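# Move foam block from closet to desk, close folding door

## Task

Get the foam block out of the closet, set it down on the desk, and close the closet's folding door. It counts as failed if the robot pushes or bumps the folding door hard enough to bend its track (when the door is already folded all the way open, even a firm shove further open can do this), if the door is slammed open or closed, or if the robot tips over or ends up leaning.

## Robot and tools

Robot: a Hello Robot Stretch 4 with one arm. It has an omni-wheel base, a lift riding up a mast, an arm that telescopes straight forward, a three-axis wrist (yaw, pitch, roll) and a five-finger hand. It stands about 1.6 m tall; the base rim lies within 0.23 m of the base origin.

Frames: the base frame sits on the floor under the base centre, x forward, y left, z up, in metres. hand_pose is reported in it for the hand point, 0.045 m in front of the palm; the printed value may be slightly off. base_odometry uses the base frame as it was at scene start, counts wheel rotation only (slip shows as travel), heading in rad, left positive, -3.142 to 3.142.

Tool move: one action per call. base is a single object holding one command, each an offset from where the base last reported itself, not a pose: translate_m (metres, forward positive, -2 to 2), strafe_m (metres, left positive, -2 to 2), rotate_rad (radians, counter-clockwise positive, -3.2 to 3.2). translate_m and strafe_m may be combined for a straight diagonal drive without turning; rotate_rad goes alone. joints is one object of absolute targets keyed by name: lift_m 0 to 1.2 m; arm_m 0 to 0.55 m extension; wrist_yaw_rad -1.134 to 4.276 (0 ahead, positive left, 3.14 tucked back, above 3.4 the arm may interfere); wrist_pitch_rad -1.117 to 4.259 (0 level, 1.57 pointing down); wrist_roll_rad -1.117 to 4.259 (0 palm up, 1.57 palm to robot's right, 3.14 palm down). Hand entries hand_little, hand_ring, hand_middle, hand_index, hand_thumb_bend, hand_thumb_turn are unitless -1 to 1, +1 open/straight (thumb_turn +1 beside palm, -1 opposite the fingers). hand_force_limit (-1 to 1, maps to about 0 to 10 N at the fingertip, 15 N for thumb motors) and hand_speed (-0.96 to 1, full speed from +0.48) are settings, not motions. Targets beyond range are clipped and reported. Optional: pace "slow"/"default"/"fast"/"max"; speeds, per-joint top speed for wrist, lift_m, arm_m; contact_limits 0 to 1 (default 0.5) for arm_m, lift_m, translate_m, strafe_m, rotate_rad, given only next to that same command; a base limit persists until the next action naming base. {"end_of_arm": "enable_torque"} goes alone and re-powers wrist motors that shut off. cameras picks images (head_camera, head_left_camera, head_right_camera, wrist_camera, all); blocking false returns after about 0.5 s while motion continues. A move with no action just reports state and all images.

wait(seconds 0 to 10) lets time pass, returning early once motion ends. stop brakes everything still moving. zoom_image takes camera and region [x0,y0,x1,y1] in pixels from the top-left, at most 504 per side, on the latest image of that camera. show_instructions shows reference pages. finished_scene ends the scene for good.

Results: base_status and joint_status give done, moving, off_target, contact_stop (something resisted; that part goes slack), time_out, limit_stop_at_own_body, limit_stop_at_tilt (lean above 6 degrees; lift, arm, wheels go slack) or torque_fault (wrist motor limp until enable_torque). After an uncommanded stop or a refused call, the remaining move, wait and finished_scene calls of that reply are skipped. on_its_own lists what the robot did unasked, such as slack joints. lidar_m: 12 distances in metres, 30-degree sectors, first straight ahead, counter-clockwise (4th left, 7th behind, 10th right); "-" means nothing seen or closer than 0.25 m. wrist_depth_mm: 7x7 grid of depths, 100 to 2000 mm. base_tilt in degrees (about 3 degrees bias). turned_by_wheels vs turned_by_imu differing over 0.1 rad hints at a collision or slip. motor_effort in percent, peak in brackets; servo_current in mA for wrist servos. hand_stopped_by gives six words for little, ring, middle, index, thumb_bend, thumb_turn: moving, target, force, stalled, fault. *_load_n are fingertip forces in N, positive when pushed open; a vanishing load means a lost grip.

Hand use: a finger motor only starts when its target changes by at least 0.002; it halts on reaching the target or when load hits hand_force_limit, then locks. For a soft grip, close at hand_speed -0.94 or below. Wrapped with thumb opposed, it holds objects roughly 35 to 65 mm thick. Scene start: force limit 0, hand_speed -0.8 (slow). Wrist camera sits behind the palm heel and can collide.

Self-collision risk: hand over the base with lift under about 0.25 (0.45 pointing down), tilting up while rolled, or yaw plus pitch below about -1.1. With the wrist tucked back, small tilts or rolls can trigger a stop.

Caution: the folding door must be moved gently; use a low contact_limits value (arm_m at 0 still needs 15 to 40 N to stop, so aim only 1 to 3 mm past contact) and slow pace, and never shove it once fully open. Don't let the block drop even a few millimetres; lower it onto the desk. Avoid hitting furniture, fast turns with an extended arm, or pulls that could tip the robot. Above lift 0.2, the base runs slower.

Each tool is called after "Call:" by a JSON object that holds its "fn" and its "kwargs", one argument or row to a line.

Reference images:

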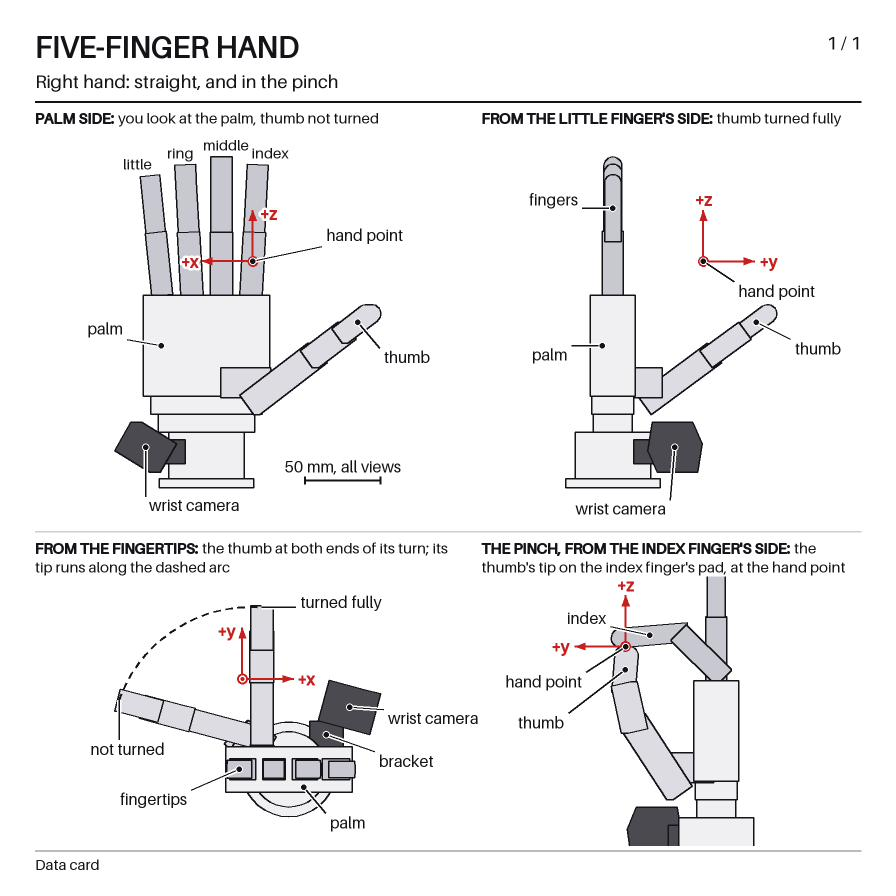

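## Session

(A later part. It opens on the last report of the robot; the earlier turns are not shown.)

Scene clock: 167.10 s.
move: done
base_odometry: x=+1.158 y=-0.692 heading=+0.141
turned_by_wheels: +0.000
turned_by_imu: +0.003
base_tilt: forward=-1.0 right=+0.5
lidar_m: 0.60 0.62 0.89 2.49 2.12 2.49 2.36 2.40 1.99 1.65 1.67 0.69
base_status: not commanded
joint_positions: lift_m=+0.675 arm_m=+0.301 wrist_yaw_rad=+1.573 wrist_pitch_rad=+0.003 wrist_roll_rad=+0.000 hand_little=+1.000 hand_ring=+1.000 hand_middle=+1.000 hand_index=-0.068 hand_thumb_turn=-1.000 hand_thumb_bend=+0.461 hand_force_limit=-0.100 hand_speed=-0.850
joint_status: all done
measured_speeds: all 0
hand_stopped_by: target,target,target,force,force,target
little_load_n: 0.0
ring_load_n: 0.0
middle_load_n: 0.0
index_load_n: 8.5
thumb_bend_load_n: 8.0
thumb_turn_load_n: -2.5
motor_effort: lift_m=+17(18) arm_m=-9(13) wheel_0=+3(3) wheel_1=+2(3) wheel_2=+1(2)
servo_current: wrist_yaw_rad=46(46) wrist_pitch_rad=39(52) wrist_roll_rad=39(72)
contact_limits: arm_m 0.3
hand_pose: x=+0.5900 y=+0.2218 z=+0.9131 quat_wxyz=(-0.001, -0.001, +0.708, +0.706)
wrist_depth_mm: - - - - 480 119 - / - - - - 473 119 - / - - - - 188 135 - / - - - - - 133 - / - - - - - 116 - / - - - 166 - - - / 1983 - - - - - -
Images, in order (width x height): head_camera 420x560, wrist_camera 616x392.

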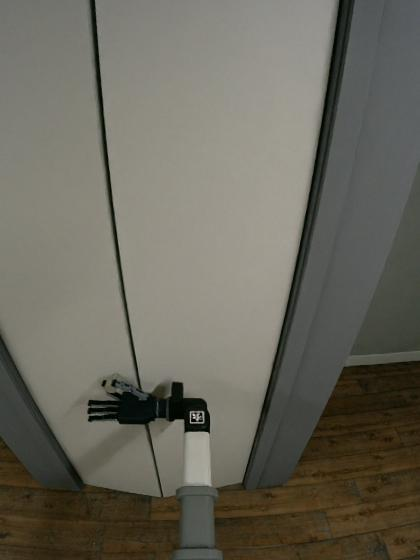

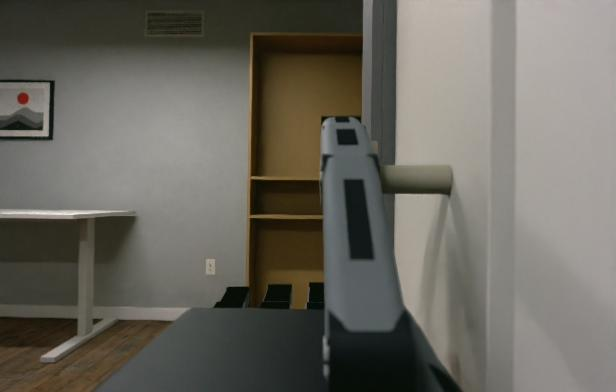

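Call:
{"fn": "move", "kwargs": {
  "base": {"strafe_m": 0.009},
  "joints": {"arm_m": 0.271},
  "pace": "slow",
  "contact_limits": {"arm_m": 0.3},
  "cameras": ["head_camera", "wrist_camera"]
}}

Call:
{"fn": "zoom_image", "kwargs": {
  "camera": "head_camera",
  "region": [0, 320, 280, 520]
}}

Scene clock: 191.07 s.
move: done
base_odometry: x=+1.157 y=-0.684 heading=+0.140
turned_by_wheels: +0.000
turned_by_imu: -0.002
base_tilt: forward=-1.1 right=+0.4
lidar_m: 0.58 0.60 0.90 2.47 2.17 2.47 2.35 2.40 1.98 1.63 1.66 0.68
base_status: done
joint_positions: lift_m=+0.675 arm_m=+0.271 wrist_yaw_rad=+1.571 wrist_pitch_rad=+0.003 wrist_roll_rad=+0.000 hand_little=+1.000 hand_ring=+1.000 hand_middle=+1.000 hand_index=-0.068 hand_thumb_turn=-1.000 hand_thumb_bend=+0.461 hand_force_limit=-0.100 hand_speed=-0.850
joint_status: all done
measured_speeds: all 0
hand_stopped_by: target,target,target,force,force,target
little_load_n: 0.0
ring_load_n: 0.0
middle_load_n: 0.0
index_load_n: 1.5
thumb_bend_load_n: 5.5
thumb_turn_load_n: 0.0
motor_effort: lift_m=+17(18) arm_m=-9(13) wheel_0=-4(8) wheel_1=+0(6) wheel_2=-2(2)
servo_current: wrist_yaw_rad=33(46) wrist_pitch_rad=46(52) wrist_roll_rad=52(59)
contact_limits: arm_m 0.3
hand_pose: x=+0.5604 y=+0.2216 z=+0.9131 quat_wxyz=(+0.000, +0.000, +0.708, +0.706)
wrist_depth_mm: - - - - 484 153 - / - - - - 480 152 - / - - - - 245 151 - / - - - - - 141 - / - - - - - 149 - / - - - 166 - - - / - - - - - - -
Images, in order (width x height): head_camera 420x560, wrist_camera 616x392.

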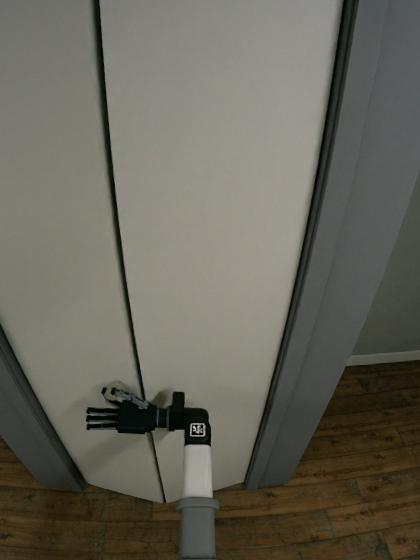

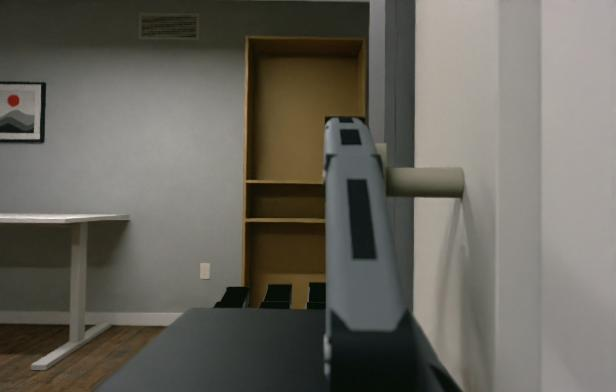

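Scaled by 1.800 from the camera's image (finer frame: 1200x1600).

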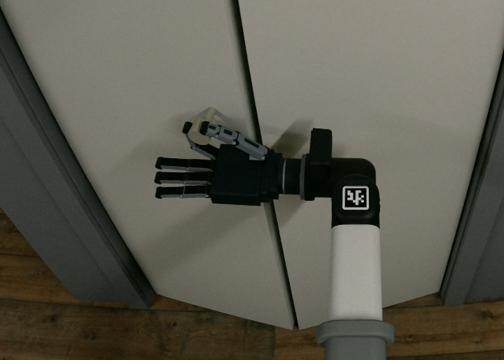

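Call:
{"fn": "zoom_image", "kwargs": {
  "camera": "head_camera",
  "region": [40, 420, 120, 520]
}}

Call:
{"fn": "zoom_image", "kwargs": {
  "camera": "head_camera",
  "region": [220, 420, 300, 520]
}}

Scaled by 5.040 from the camera's image (finer frame: 1200x1600).

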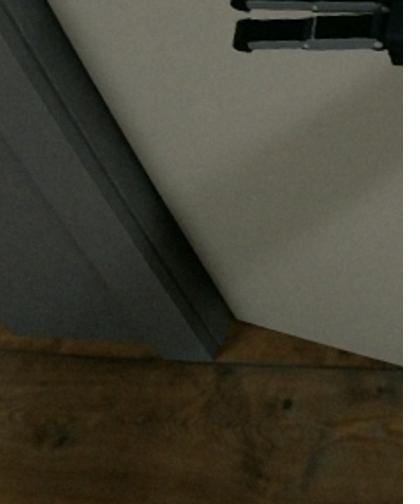

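Scaled by 5.040 from the camera's image (finer frame: 1200x1600).

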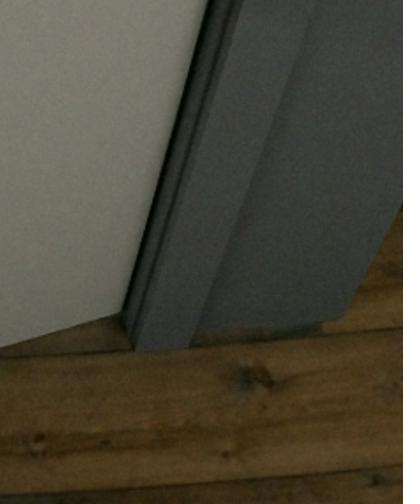

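Call:
{"fn": "move", "kwargs": {
  "joints": {"arm_m": 0.251},
  "pace": "slow",
  "contact_limits": {"arm_m": 0.3},
  "cameras": ["head_camera", "head_left_camera", "head_right_camera"]
}}

Call:
{"fn": "zoom_image", "kwargs": {
  "camera": "head_left_camera",
  "region": [0, 40, 200, 440]
}}

Call:
{"fn": "zoom_image", "kwargs": {
  "camera": "head_right_camera",
  "region": [60, 40, 340, 440]
}}

Scene clock: 212.20 s.
move: done
base_odometry: x=+1.157 y=-0.684 heading=+0.140
turned_by_wheels: +0.000
turned_by_imu: +0.001
base_tilt: forward=-1.1 right=+0.4
lidar_m: 0.57 0.59 0.90 2.48 2.13 2.49 2.35 2.41 1.99 1.66 1.67 0.69
base_status: not commanded
joint_positions: lift_m=+0.675 arm_m=+0.251 wrist_yaw_rad=+1.571 wrist_pitch_rad=+0.003 wrist_roll_rad=+0.000 hand_little=+1.000 hand_ring=+1.000 hand_middle=+1.000 hand_index=-0.069 hand_thumb_turn=-1.000 hand_thumb_bend=+0.461 hand_force_limit=-0.100 hand_speed=-0.850
joint_status: all done
measured_speeds: all 0
hand_stopped_by: target,target,target,force,force,target
little_load_n: 0.5
ring_load_n: 0.0
middle_load_n: 0.0
index_load_n: 0.5
thumb_bend_load_n: 5.5
thumb_turn_load_n: 0.5
motor_effort: lift_m=+17(17) arm_m=-10(14) wheel_0=-4(4) wheel_1=+0(0) wheel_2=-2(2)
servo_current: wrist_yaw_rad=26(46) wrist_pitch_rad=46(59) wrist_roll_rad=59(85)
contact_limits: arm_m 0.3
hand_pose: x=+0.5404 y=+0.2216 z=+0.9131 quat_wxyz=(+0.000, +0.000, +0.708, +0.706)
wrist_depth_mm: - - - - 496 169 - / - - - - 496 170 - / - - - - 410 172 - / - - - - - 138 - / - - - - - 134 - / - - - 166 - - - / - - - - - - -
Images, in order (width x height): head_camera 420x560, head_left_camera 420x672, head_right_camera 420x672.

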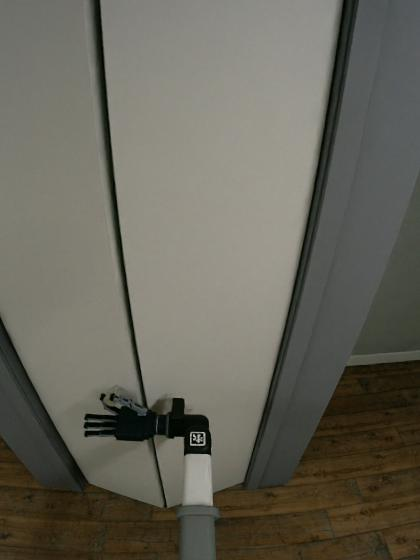

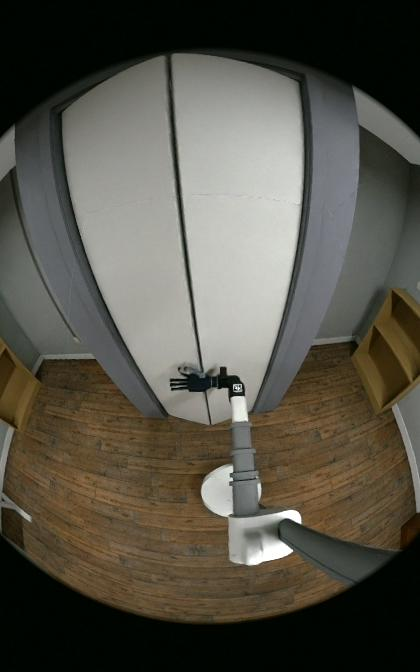

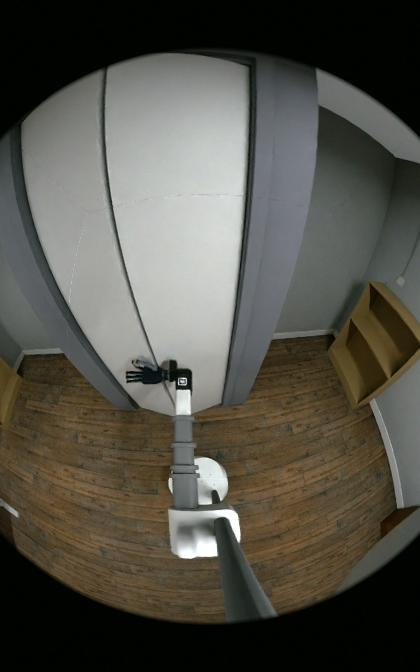

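Scaled by 1.260 from the camera's image (finer frame: 600x960).

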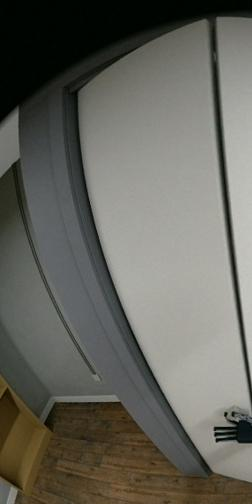

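Scaled by 1.260 from the camera's image (finer frame: 600x960).

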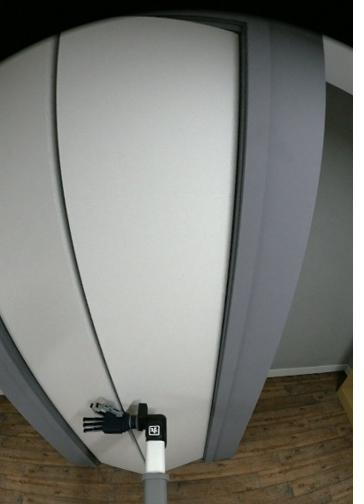

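Call:
{"fn": "move", "kwargs": {
  "base": {"strafe_m": -0.012},
  "pace": "slow",
  "cameras": ["head_camera", "wrist_camera"]
}}

Call:
{"fn": "zoom_image", "kwargs": {
  "camera": "head_camera",
  "region": [60, 360, 180, 460]
}}

Scene clock: 218.40 s.
move: done
base_odometry: x=+1.158 y=-0.695 heading=+0.141
turned_by_wheels: +0.001
turned_by_imu: +0.004
base_tilt: forward=-1.1 right=+0.4
lidar_m: 0.57 0.57 0.89 2.50 2.15 2.47 2.34 2.41 1.98 1.64 1.66 0.68
base_status: done
joint_positions: lift_m=+0.675 arm_m=+0.251 wrist_yaw_rad=+1.572 wrist_pitch_rad=+0.003 wrist_roll_rad=+0.000 hand_little=+1.000 hand_ring=+1.000 hand_middle=+1.000 hand_index=-0.068 hand_thumb_turn=-1.000 hand_thumb_bend=+0.461 hand_force_limit=-0.100 hand_speed=-0.850
joint_status: not commanded
measured_speeds: all 0
hand_stopped_by: target,target,target,force,force,target
little_load_n: 0.0
ring_load_n: 0.0
middle_load_n: 0.0
index_load_n: 11.0
thumb_bend_load_n: 7.5
thumb_turn_load_n: -2.0
motor_effort: lift_m=+18(18) arm_m=-9(10) wheel_0=+7(8) wheel_1=+0(7) wheel_2=+2(2)
servo_current: wrist_yaw_rad=26(46) wrist_pitch_rad=39(59) wrist_roll_rad=52(59)
contact_limits: arm_m 0.3
hand_pose: x=+0.5403 y=+0.2217 z=+0.9131 quat_wxyz=(+0.000, +0.000, +0.708, +0.706)
wrist_depth_mm: - - - - 647 178 - / - - - - 640 174 - / - - - - 480 167 - / - - - - - 161 - / - - - - - - - / - - - 166 - - - / 1983 - - - - - -
Images, in order (width x height): head_camera 420x560, wrist_camera 616x392.

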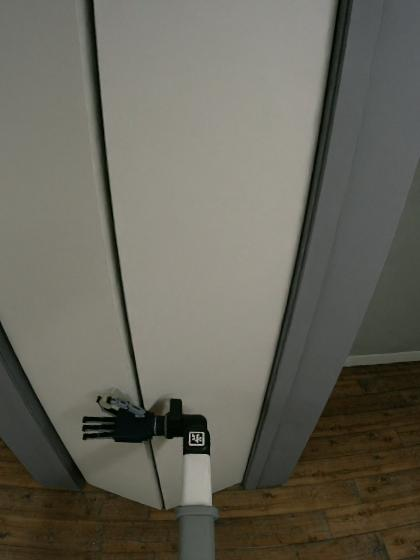

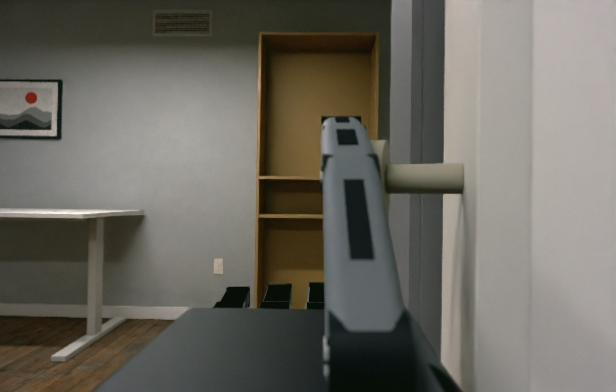

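Scaled by 4.200 from the camera's image (finer frame: 1200x1600).

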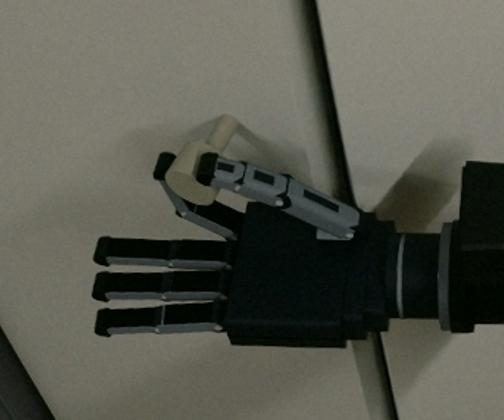

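Call:
{"fn": "zoom_image", "kwargs": {
  "camera": "wrist_camera",
  "region": [370, 0, 490, 160]
}}

Call:
{"fn": "zoom_image", "kwargs": {
  "camera": "wrist_camera",
  "region": [370, 200, 490, 390]
}}

Call:
{"fn": "zoom_image", "kwargs": {
  "camera": "head_camera",
  "region": [240, 0, 370, 160]
}}

Scaled by 3.150.

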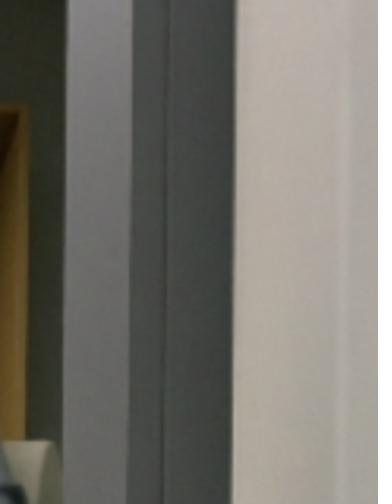

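Scaled by 2.653.

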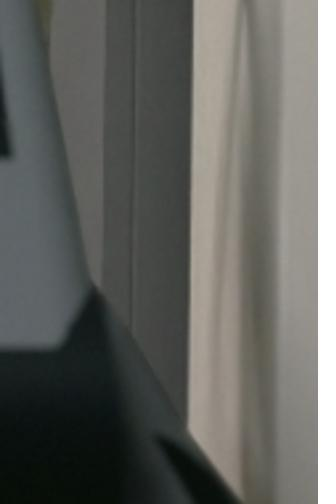

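Scaled by 3.150 from the camera's image (finer frame: 1200x1600).

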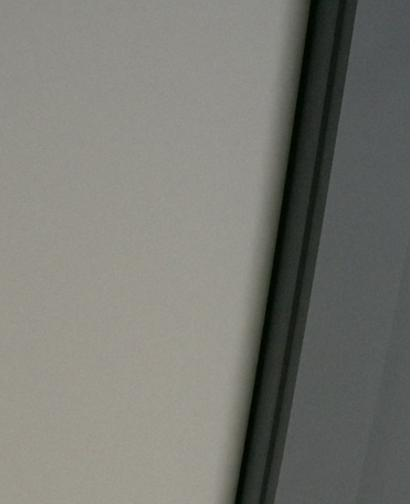

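Call:
{"fn": "move", "kwargs": {
  "base": {"strafe_m": 0.005},
  "joints": {"arm_m": 0.188, "wrist_yaw_rad": 1.42},
  "speeds": {"arm_m": 0.08, "wrist_yaw_rad": 0.2},
  "pace": "slow",
  "contact_limits": {"arm_m": 0.3},
  "cameras": ["head_camera", "head_left_camera", "wrist_camera"]
}}

Call:
{"fn": "zoom_image", "kwargs": {
  "camera": "head_camera",
  "region": [0, 300, 280, 520]
}}

Scene clock: 269.63 s.
move: done
base_odometry: x=+1.157 y=-0.690 heading=+0.142
turned_by_wheels: +0.001
turned_by_imu: +0.002
base_tilt: forward=-1.0 right=+0.4
lidar_m: 0.51 0.51 0.89 2.48 2.14 2.50 2.36 2.40 1.99 1.64 1.67 0.66
base_status: done
joint_positions: lift_m=+0.675 arm_m=+0.188 wrist_yaw_rad=+1.432 wrist_pitch_rad=+0.003 wrist_roll_rad=+0.000 hand_little=+1.000 hand_ring=+1.000 hand_middle=+1.000 hand_index=-0.067 hand_thumb_turn=-1.000 hand_thumb_bend=+0.461 hand_force_limit=-0.100 hand_speed=-0.850
joint_status: all done
measured_speeds: all 0
hand_stopped_by: target,target,target,force,force,target
little_load_n: 0.0
ring_load_n: 0.0
middle_load_n: 0.0
index_load_n: 13.5
thumb_bend_load_n: 11.0
thumb_turn_load_n: -4.5
motor_effort: lift_m=+18(18) arm_m=-8(13) wheel_0=+3(7) wheel_1=+4(5) wheel_2=+2(3)
servo_current: wrist_yaw_rad=52(104) wrist_pitch_rad=52(59) wrist_roll_rad=65(78)
contact_limits: arm_m 0.3
hand_pose: x=+0.5070 y=+0.2031 z=+0.9131 quat_wxyz=(+0.049, +0.049, +0.706, +0.704)
wrist_depth_mm: - - - - 517 298 - / - - - - 517 - - / - - - - 508 - - / - - - - - - - / - - - - - - - / - - - 166 - - - / 1921 - - - - - -
Images, in order (width x height): head_camera 420x560, head_left_camera 420x672, wrist_camera 616x392.

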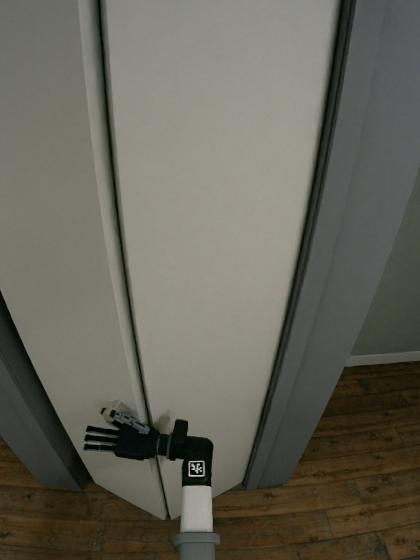

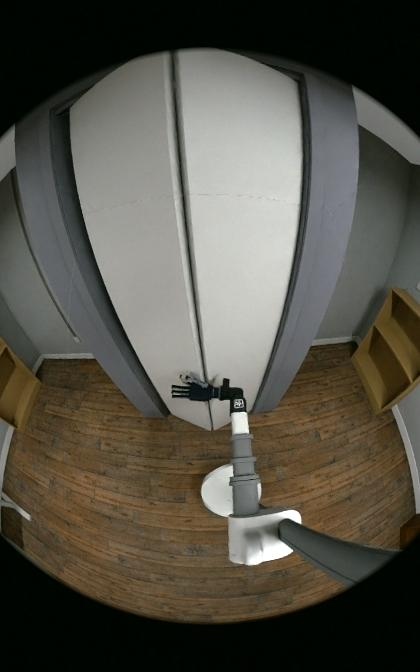

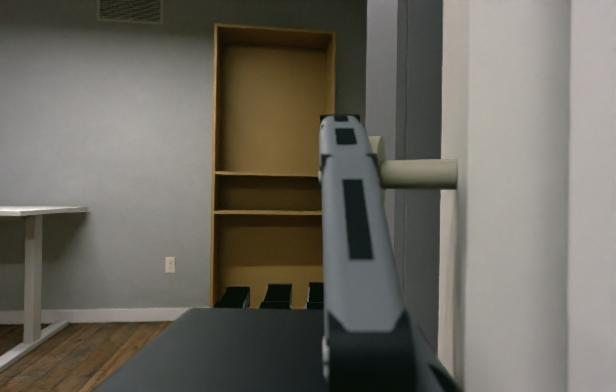

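Scaled by 1.800 from the camera's image (finer frame: 1200x1600).

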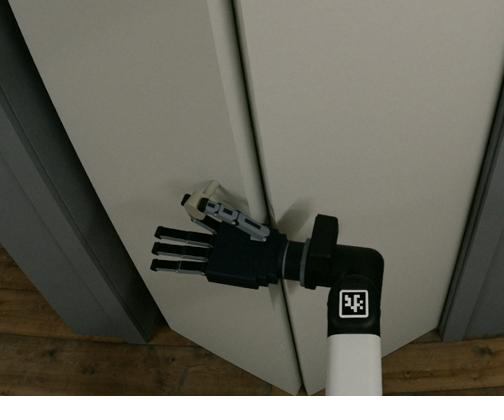

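Call:
{"fn": "move", "kwargs": {
  "base": {"strafe_m": 0.013},
  "joints": {"arm_m": 0.117, "wrist_yaw_rad": 1.25},
  "speeds": {"arm_m": 0.08, "wrist_yaw_rad": 0.2},
  "pace": "slow",
  "contact_limits": {"arm_m": 0.3},
  "cameras": ["head_camera", "head_left_camera", "wrist_camera"]
}}

Call:
{"fn": "zoom_image", "kwargs": {
  "camera": "head_camera",
  "region": [0, 300, 280, 540]
}}

Scene clock: 277.47 s.
move: done
base_odometry: x=+1.155 y=-0.678 heading=+0.142
turned_by_wheels: +0.000
turned_by_imu: +0.000
base_tilt: forward=-1.1 right=+0.4
lidar_m: 0.46 0.50 0.89 2.46 2.12 2.48 2.35 2.39 2.01 1.65 1.69 0.66
base_status: done
joint_positions: lift_m=+0.675 arm_m=+0.117 wrist_yaw_rad=+1.253 wrist_pitch_rad=+0.003 wrist_roll_rad=+0.000 hand_little=+1.000 hand_ring=+1.000 hand_middle=+1.000 hand_index=-0.067 hand_thumb_turn=-1.000 hand_thumb_bend=+0.462 hand_force_limit=-0.100 hand_speed=-0.850
joint_status: all done
measured_speeds: all 0
hand_stopped_by: target,target,target,force,force,target
little_load_n: 0.0
ring_load_n: 0.0
middle_load_n: 0.0
index_load_n: 11.0
thumb_bend_load_n: 12.5
thumb_turn_load_n: -2.5
motor_effort: lift_m=+17(18) arm_m=-9(12) wheel_0=+0(4) wheel_1=+2(7) wheel_2=-1(4)
servo_current: wrist_yaw_rad=39(117) wrist_pitch_rad=46(59) wrist_roll_rad=52(59)
contact_limits: arm_m 0.3
hand_pose: x=+0.4698 y=+0.1735 z=+0.9131 quat_wxyz=(+0.112, +0.112, +0.699, +0.697)
wrist_depth_mm: - - - - 559 - - / - - - - 564 145 - / - - - - 387 141 - / - - - - - 139 - / - - - - - 105 - / - - - 166 - - - / 1983 - - - - - -
Images, in order (width x height): head_camera 420x560, head_left_camera 420x672, wrist_camera 616x392.

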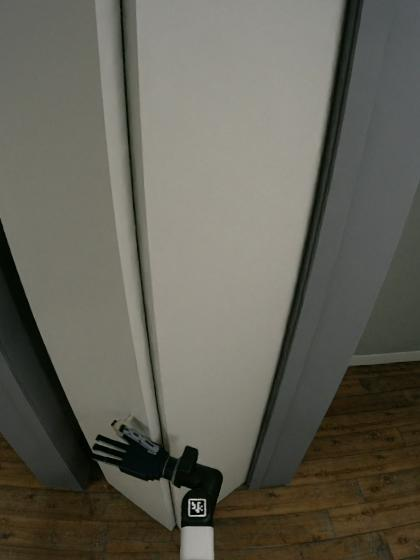

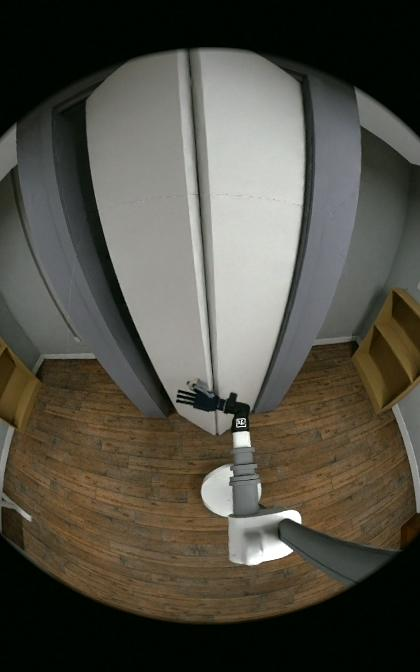

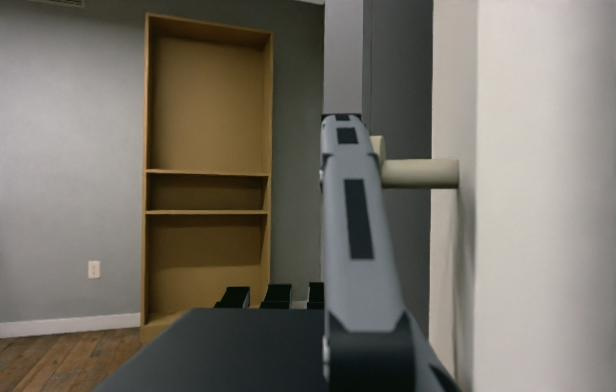

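Scaled by 1.800 from the camera's image (finer frame: 1200x1600).

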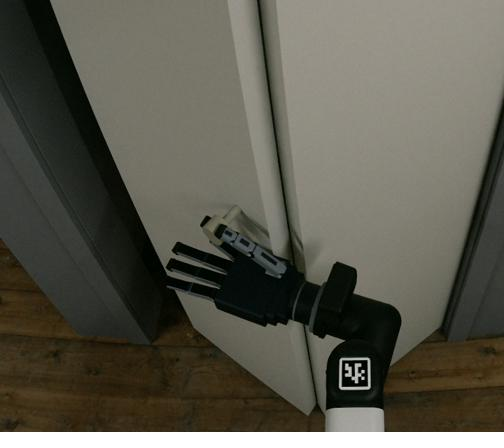

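Call:
{"fn": "move", "kwargs": {
  "joints": {"hand_index": 1, "hand_thumb_bend": 1, "hand_speed": -0.6}
}}

Call:
{"fn": "move", "kwargs": {
  "base": {"translate_m": -0.15},
  "pace": "slow",
  "cameras": ["head_camera", "wrist_camera"]
}}

Scene clock: 294.40 s.
move: done
base_odometry: x=+1.155 y=-0.678 heading=+0.142
turned_by_wheels: +0.000
turned_by_imu: +0.001
base_tilt: forward=-1.0 right=+0.4
lidar_m: 0.46 0.50 0.90 2.47 2.12 2.48 2.36 2.39 2.02 1.66 1.67 0.67
base_status: not commanded
joint_positions: lift_m=+0.675 arm_m=+0.117 wrist_yaw_rad=+1.253 wrist_pitch_rad=+0.003 wrist_roll_rad=+0.000 hand_little=+1.000 hand_ring=+1.000 hand_middle=+1.000 hand_index=+1.000 hand_thumb_turn=-1.000 hand_thumb_bend=+1.000 hand_force_limit=-0.100 hand_speed=-0.600
joint_status: all done
measured_speeds: all 0
hand_stopped_by: target,target,target,target,target,target
little_load_n: 0.0
ring_load_n: 0.0
middle_load_n: 0.0
index_load_n: 0.0
thumb_bend_load_n: 0.0
thumb_turn_load_n: 0.0
motor_effort: lift_m=+17(18) arm_m=-9(10) wheel_0=+0(1) wheel_1=+2(2) wheel_2=-1(2)
servo_current: wrist_yaw_rad=33(52) wrist_pitch_rad=46(59) wrist_roll_rad=59(72)
contact_limits: arm_m 0.3
hand_pose: x=+0.4698 y=+0.1735 z=+0.9131 quat_wxyz=(+0.112, +0.112, +0.699, +0.697)
wrist_depth_mm: - - - - 559 154 - / - - - - 117 152 - / - - - - - 141 - / - - - - - - - / - - - - - - - / - - - 166 - - - / 1921 - - - - - -
pictures: none

Scene clock: 297.20 s.
move: done
base_odometry: x=+1.007 y=-0.699 heading=+0.142
turned_by_wheels: +0.000
turned_by_imu: +0.002
base_tilt: forward=-1.1 right=+0.4
lidar_m: 0.62 0.62 2.14 2.48 2.08 2.32 2.21 2.27 1.91 1.90 1.70 0.81
base_status: done
joint_positions: lift_m=+0.675 arm_m=+0.117 wrist_yaw_rad=+1.253 wrist_pitch_rad=+0.003 wrist_roll_rad=+0.000 hand_little=+1.000 hand_ring=+1.000 hand_middle=+1.000 hand_index=+1.000 hand_thumb_turn=-1.000 hand_thumb_bend=+1.000 hand_force_limit=-0.100 hand_speed=-0.600
joint_status: not commanded
measured_speeds: all 0
hand_stopped_by: target,target,target,target,target,target
little_load_n: 0.0
ring_load_n: 0.0
middle_load_n: 0.0
index_load_n: 0.0
thumb_bend_load_n: 0.0
thumb_turn_load_n: 0.0
motor_effort: lift_m=+18(18) arm_m=-9(10) wheel_0=+0(5) wheel_1=-2(5) wheel_2=+2(6)
servo_current: wrist_yaw_rad=33(46) wrist_pitch_rad=59(59) wrist_roll_rad=52(85)
contact_limits: arm_m 0.3
hand_pose: x=+0.4698 y=+0.1735 z=+0.9131 quat_wxyz=(+0.112, +0.112, +0.699, +0.697)
wrist_depth_mm: - - - - 768 609 394 / - - - - 116 609 392 / - - - - - 609 387 / - - - - - 621 387 / - - - - - 621 382 / - - - 166 - 759 382 / 1983 - - - - - 379
Images, in order (width x height): head_camera 420x560, wrist_camera 616x392.

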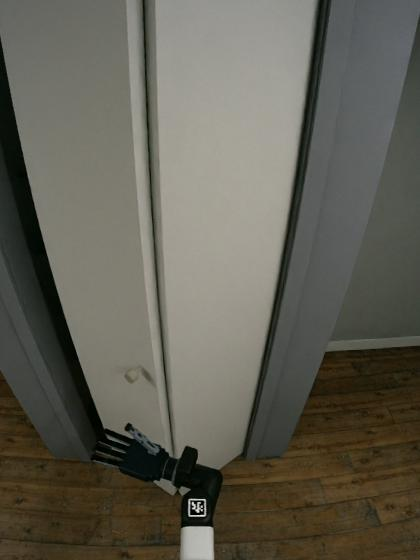

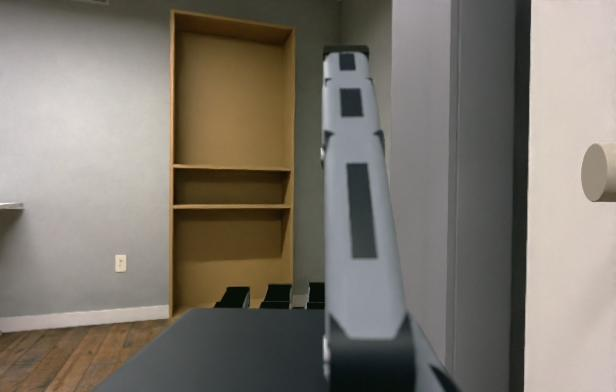

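Call:
{"fn": "move", "kwargs": {
  "base": {"translate_m": -0.1},
  "joints": {"arm_m": 0.0, "wrist_yaw_rad": 0, "hand_thumb_turn": 1}
}}

Call:
{"fn": "move", "kwargs": {
  "base": {"strafe_m": 0.57},
  "cameras": ["all"]
}}

Scene clock: 305.80 s.
move: done
base_odometry: x=+0.908 y=-0.713 heading=+0.141
turned_by_wheels: +0.000
turned_by_imu: +0.000
base_tilt: forward=-1.1 right=+0.5
lidar_m: 0.71 0.80 2.26 2.17 2.06 2.23 2.12 2.16 1.88 1.97 1.75 0.92
base_status: done
joint_positions: lift_m=+0.675 arm_m=+0.001 wrist_yaw_rad=+0.003 wrist_pitch_rad=+0.003 wrist_roll_rad=+0.000 hand_little=+1.000 hand_ring=+1.000 hand_middle=+1.000 hand_index=+1.000 hand_thumb_turn=+1.000 hand_thumb_bend=+1.000 hand_force_limit=-0.100 hand_speed=-0.600
joint_status: all done
measured_speeds: all 0
hand_stopped_by: target,target,target,target,target,target
little_load_n: 0.0
ring_load_n: 0.0
middle_load_n: 0.0
index_load_n: 0.0
thumb_bend_load_n: 0.0
thumb_turn_load_n: 0.0
motor_effort: lift_m=+17(18) arm_m=-10(12) wheel_0=+1(7) wheel_1=-1(7) wheel_2=-2(10)
servo_current: wrist_yaw_rad=46(143) wrist_pitch_rad=52(59) wrist_roll_rad=33(65)
hand_pose: x=+0.3941 y=-0.1177 z=+0.9131 quat_wxyz=(+0.499, +0.500, +0.501, +0.500)
wrist_depth_mm: - 525 - - 654 - - / - 530 - - 654 - - / - 530 - - 661 - - / - 512 - - 683 - - / - 530 - - 683 - - / - 535 138 166 661 - - / - 569 - - - - -
pictures: none

Scene clock: 309.03 s.
move: done
base_odometry: x=+0.828 y=-0.148 heading=+0.141
turned_by_wheels: +0.000
turned_by_imu: +0.003
base_tilt: forward=-1.1 right=+0.4
lidar_m: 0.87 1.67 1.99 1.94 1.49 2.00 2.12 2.21 2.39 2.27 1.29 0.79
base_status: done
joint_positions: lift_m=+0.675 arm_m=+0.001 wrist_yaw_rad=+0.002 wrist_pitch_rad=+0.003 wrist_roll_rad=+0.000 hand_little=+1.000 hand_ring=+1.000 hand_middle=+1.000 hand_index=+1.000 hand_thumb_turn=+1.000 hand_thumb_bend=+1.000 hand_force_limit=-0.100 hand_speed=-0.600
joint_status: not commanded
measured_speeds: all 0
hand_stopped_by: target,target,target,target,target,target
little_load_n: 0.0
ring_load_n: 0.0
middle_load_n: 0.0
index_load_n: 0.0
thumb_bend_load_n: 0.0
thumb_turn_load_n: 0.0
motor_effort: lift_m=+18(18) arm_m=-9(10) wheel_0=+0(12) wheel_1=+0(10) wheel_2=-2(4)
servo_current: wrist_yaw_rad=33(46) wrist_pitch_rad=46(52) wrist_roll_rad=39(72)
hand_pose: x=+0.3940 y=-0.1177 z=+0.9131 quat_wxyz=(+0.499, +0.500, +0.501, +0.500)
wrist_depth_mm: - - 661 - - 549 500 / - - 661 - - 554 500 / - - 661 - - 559 496 / - - 661 - - 549 488 / - - 661 - - 549 - / - - 668 166 - - - / - - - - - - -
pictures: head_camera, head_left_camera, head_right_camera, wrist_camera
Images, in order (width x height): head_camera 420x560, head_left_camera 420x672, head_right_camera 420x672, wrist_camera 616x392.

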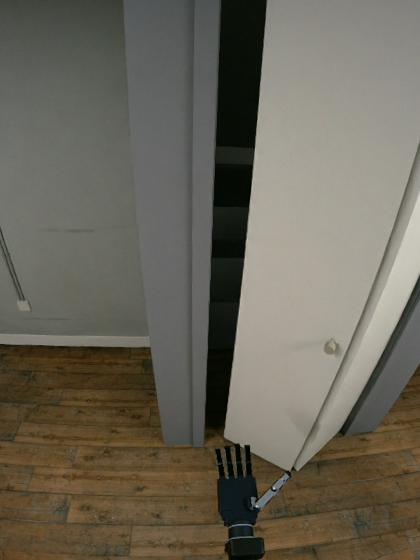

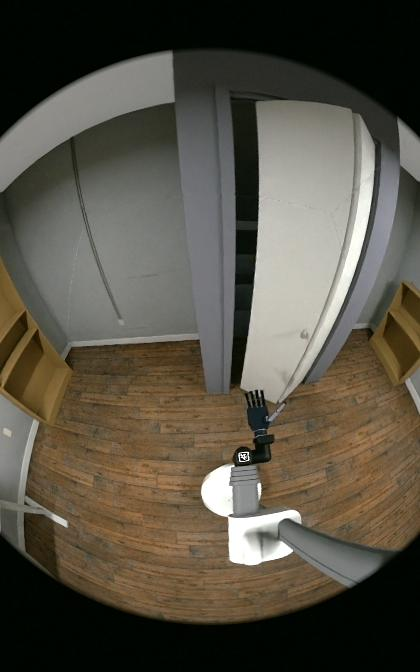

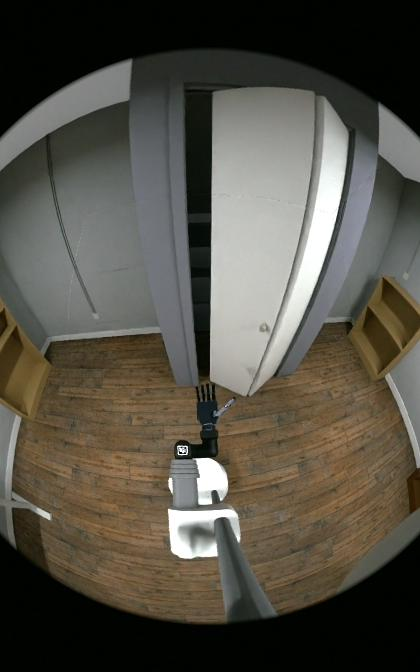

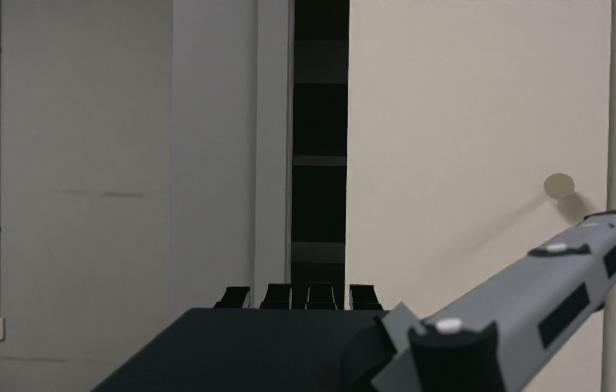

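Call:
{"fn": "move", "kwargs": {
  "base": {"strafe_m": -0.015},
  "joints": {"wrist_roll_rad": 1.571, "lift_m": 0.69},
  "cameras": ["head_camera", "wrist_camera"]
}}

Call:
{"fn": "zoom_image", "kwargs": {
  "camera": "head_camera",
  "region": [140, 300, 340, 560]
}}

Scene clock: 330.27 s.
move: done
base_odometry: x=+0.830 y=-0.163 heading=+0.141
turned_by_wheels: +0.000
turned_by_imu: +0.001
base_tilt: forward=-1.1 right=+0.4
lidar_m: 0.87 1.66 2.01 1.94 1.53 1.99 2.13 2.20 2.39 2.29 1.29 0.78
base_status: done
joint_positions: lift_m=+0.690 arm_m=+0.001 wrist_yaw_rad=+0.002 wrist_pitch_rad=+0.003 wrist_roll_rad=+1.569 hand_little=+1.000 hand_ring=+1.000 hand_middle=+1.000 hand_index=+1.000 hand_thumb_turn=+1.000 hand_thumb_bend=+1.000 hand_force_limit=-0.100 hand_speed=-0.600
joint_status: all done
measured_speeds: all 0
hand_stopped_by: target,target,target,target,target,target
little_load_n: 0.0
ring_load_n: 0.0
middle_load_n: 0.0
index_load_n: 0.0
thumb_bend_load_n: 0.0
thumb_turn_load_n: 0.0
motor_effort: lift_m=+25(29) arm_m=-10(10) wheel_0=-2(9) wheel_1=+2(9) wheel_2=-1(2)
servo_current: wrist_yaw_rad=26(46) wrist_pitch_rad=52(52) wrist_roll_rad=39(98)
hand_pose: x=+0.3939 y=-0.1472 z=+0.8366 quat_wxyz=(+0.000, +0.708, +0.001, +0.706)
wrist_depth_mm: 530 521 530 521 525 525 525 / 564 569 569 569 564 569 564 / - - - - - - - / - - - - - - - / - - - - 732 991 - / 654 654 137 166 167 - - / 654 654 - - - - -
Images, in order (width x height): head_camera 420x560, wrist_camera 616x392.

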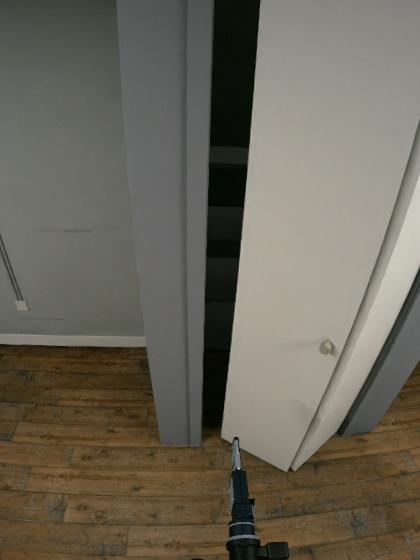

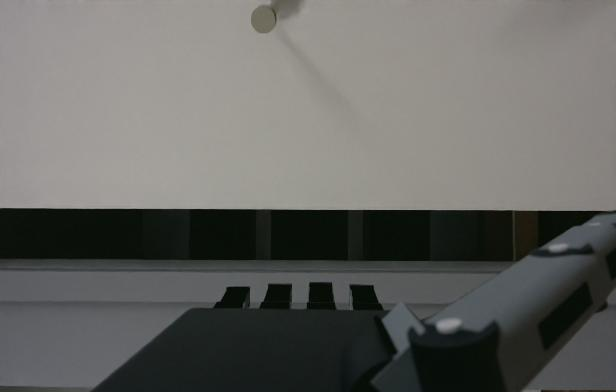

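Scaled by 1.938 from the camera's image (finer frame: 1200x1600).

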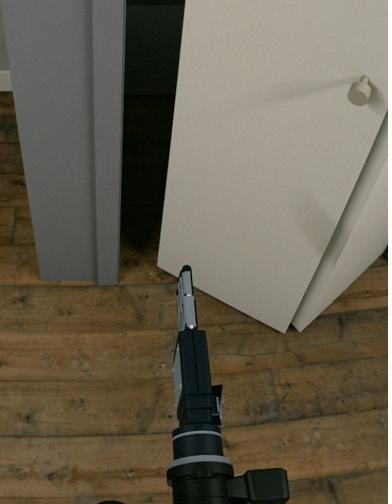

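Call:
{"fn": "move", "kwargs": {
  "base": {"strafe_m": 0.022, "translate_m": 0.2},
  "cameras": ["head_camera", "wrist_camera"]
}}

Call:
{"fn": "zoom_image", "kwargs": {
  "camera": "head_camera",
  "region": [140, 300, 340, 560]
}}

Scene clock: 341.13 s.
move: done
base_odometry: x=+1.025 y=-0.113 heading=+0.141
turned_by_wheels: +0.000
turned_by_imu: +0.001
base_tilt: forward=-1.1 right=+0.4
lidar_m: 0.67 1.47 1.96 1.89 1.58 1.99 2.32 2.39 2.48 2.23 0.76 0.64
base_status: done
joint_positions: lift_m=+0.690 arm_m=+0.001 wrist_yaw_rad=+0.002 wrist_pitch_rad=+0.003 wrist_roll_rad=+1.569 hand_little=+1.000 hand_ring=+1.000 hand_middle=+1.000 hand_index=+1.000 hand_thumb_turn=+1.000 hand_thumb_bend=+1.000 hand_force_limit=-0.100 hand_speed=-0.600
joint_status: not commanded
measured_speeds: all 0
hand_stopped_by: target,target,target,target,target,target
little_load_n: 0.0
ring_load_n: 0.0
middle_load_n: 0.0
index_load_n: 0.0
thumb_bend_load_n: 0.0
thumb_turn_load_n: 0.0
motor_effort: lift_m=+25(25) arm_m=-9(10) wheel_0=-1(7) wheel_1=+1(7) wheel_2=+2(9)
servo_current: wrist_yaw_rad=33(46) wrist_pitch_rad=52(52) wrist_roll_rad=26(65)
hand_pose: x=+0.3939 y=-0.1472 z=+0.8366 quat_wxyz=(+0.000, +0.708, +0.001, +0.706)
wrist_depth_mm: 384 382 384 379 379 379 382 / 413 413 415 415 413 413 410 / 452 449 442 452 445 449 445 / 484 484 484 480 484 480 480 / 473 564 564 480 - 778 - / - - 137 165 - - - / 455 459 - - - - -
Images, in order (width x height): head_camera 420x560, wrist_camera 616x392.

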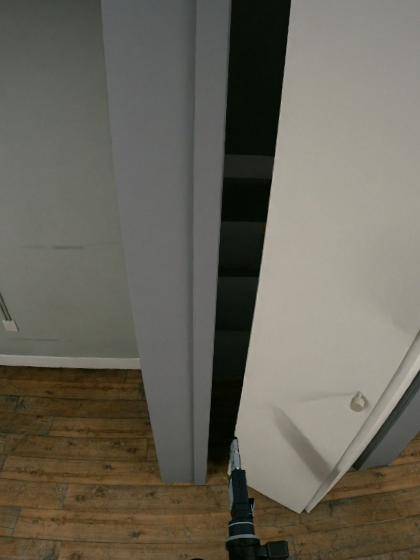

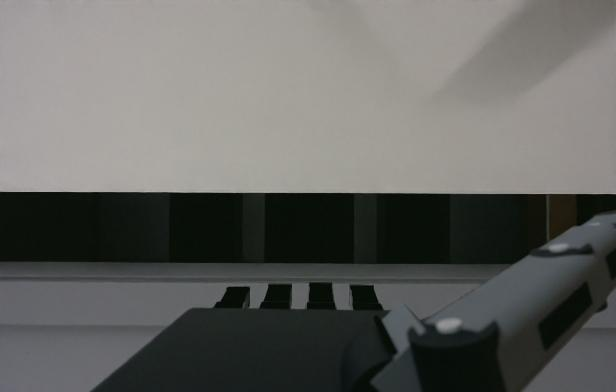

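Scaled by 1.938 from the camera's image (finer frame: 1200x1600).

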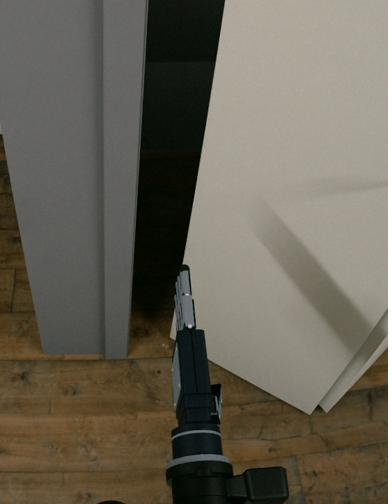

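Call:
{"fn": "move", "kwargs": {
  "base": {"strafe_m": -0.01, "translate_m": 0.05},
  "joints": {"arm_m": 0.17},
  "cameras": ["head_camera", "wrist_camera"]
}}

Call:
{"fn": "zoom_image", "kwargs": {
  "camera": "head_camera",
  "region": [140, 300, 340, 560]
}}

Scene clock: 347.57 s.
move: done
base_odometry: x=+1.076 y=-0.116 heading=+0.141
turned_by_wheels: +0.000
turned_by_imu: +0.002
base_tilt: forward=-1.1 right=+0.4
lidar_m: 0.61 0.65 1.89 1.89 1.62 2.00 2.38 2.45 2.50 2.21 0.66 0.58
base_status: done
joint_positions: lift_m=+0.690 arm_m=+0.170 wrist_yaw_rad=+0.002 wrist_pitch_rad=+0.003 wrist_roll_rad=+1.569 hand_little=+1.000 hand_ring=+1.000 hand_middle=+1.000 hand_index=+1.000 hand_thumb_turn=+1.000 hand_thumb_bend=+1.000 hand_force_limit=-0.100 hand_speed=-0.600
joint_status: all done
measured_speeds: all 0
hand_stopped_by: target,target,target,target,target,target
little_load_n: 0.0
ring_load_n: 0.0
middle_load_n: 0.0
index_load_n: 0.0
thumb_bend_load_n: 0.0
thumb_turn_load_n: 0.0
motor_effort: lift_m=+25(25) arm_m=+9(11) wheel_0=+0(8) wheel_1=+0(4) wheel_2=+0(10)
servo_current: wrist_yaw_rad=26(52) wrist_pitch_rad=52(52) wrist_roll_rad=39(65)
hand_pose: x=+0.5622 y=-0.1472 z=+0.8366 quat_wxyz=(+0.000, +0.708, +0.001, +0.706)
wrist_depth_mm: 209 209 209 208 208 208 208 / 227 226 226 225 226 225 224 / 247 246 247 245 246 245 249 / 265 265 264 264 264 263 263 / - - - - - 991 - / 330 334 138 126 190 - - / 242 256 - - - - -
Images, in order (width x height): head_camera 420x560, wrist_camera 616x392.

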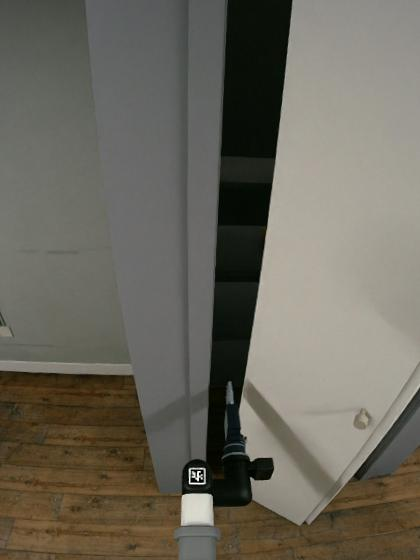

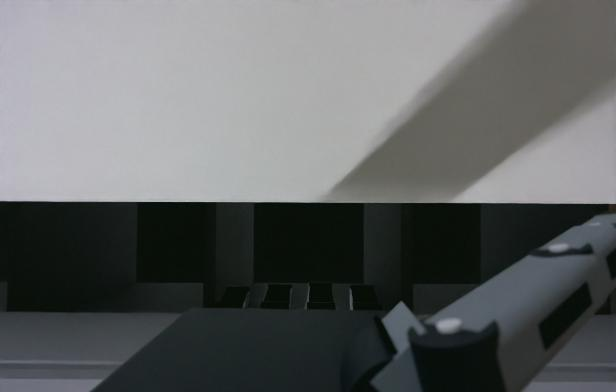

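Scaled by 1.938 from the camera's image (finer frame: 1200x1600).

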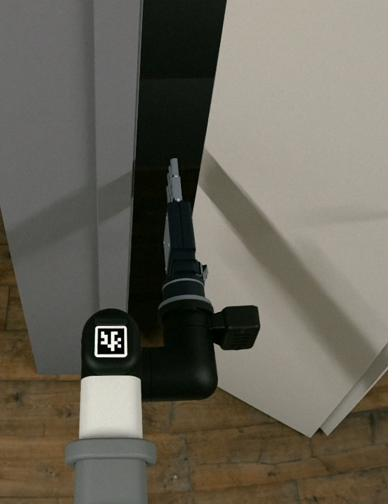

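Call:
{"fn": "move", "kwargs": {
  "joints": {"arm_m": 0.28},
  "pace": "slow",
  "contact_limits": {"arm_m": 0.1},
  "cameras": ["head_camera", "wrist_camera"]
}}

Call:
{"fn": "zoom_image", "kwargs": {
  "camera": "head_camera",
  "region": [140, 180, 340, 440]
}}

Scene clock: 355.07 s.
move: done
base_odometry: x=+1.076 y=-0.116 heading=+0.141
turned_by_wheels: +0.000
turned_by_imu: +0.001
base_tilt: forward=-1.1 right=+0.4
lidar_m: 0.60 0.66 1.91 1.89 1.63 1.99 2.37 2.46 2.50 2.21 0.66 0.60
base_status: not commanded
joint_positions: lift_m=+0.690 arm_m=+0.280 wrist_yaw_rad=+0.002 wrist_pitch_rad=+0.003 wrist_roll_rad=+1.569 hand_little=+1.000 hand_ring=+1.000 hand_middle=+1.000 hand_index=+1.000 hand_thumb_turn=+1.000 hand_thumb_bend=+1.000 hand_force_limit=-0.100 hand_speed=-0.600
joint_status: all done
measured_speeds: all 0
hand_stopped_by: target,target,target,target,target,target
little_load_n: 0.0
ring_load_n: 0.0
middle_load_n: 0.0
index_load_n: 0.0
thumb_bend_load_n: 0.0
thumb_turn_load_n: 0.0
motor_effort: lift_m=+25(25) arm_m=+9(12) wheel_0=+0(1) wheel_1=+0(0) wheel_2=+0(1)
servo_current: wrist_yaw_rad=33(46) wrist_pitch_rad=39(59) wrist_roll_rad=33(65)
contact_limits: arm_m 0.1
hand_pose: x=+0.6722 y=-0.1472 z=+0.8366 quat_wxyz=(+0.000, +0.708, +0.001, +0.706)
wrist_depth_mm: 124 124 123 125 125 123 123 / 134 136 136 133 133 133 - / 146 145 145 145 145 145 148 / 157 156 157 156 156 156 158 / - - - - - - - / 597 661 138 126 - - - / 244 504 - - - - -
Images, in order (width x height): head_camera 420x560, wrist_camera 616x392.

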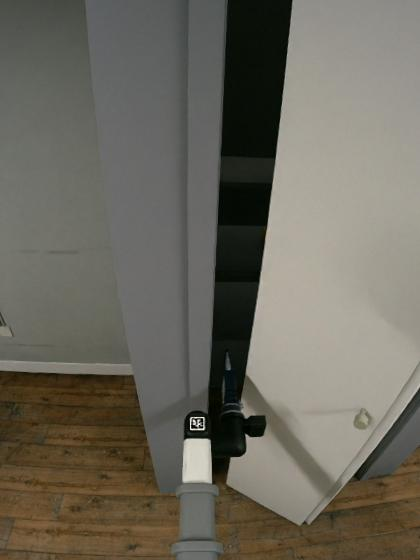

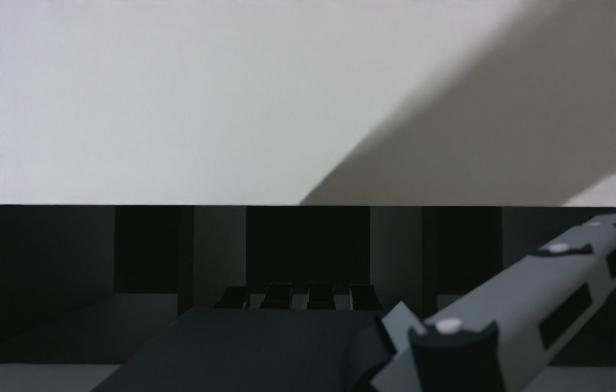

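Scaled by 1.938 from the camera's image (finer frame: 1200x1600).

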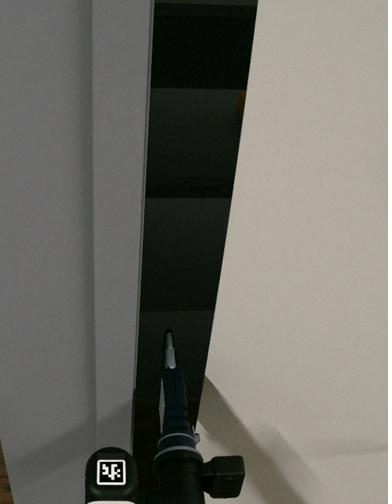

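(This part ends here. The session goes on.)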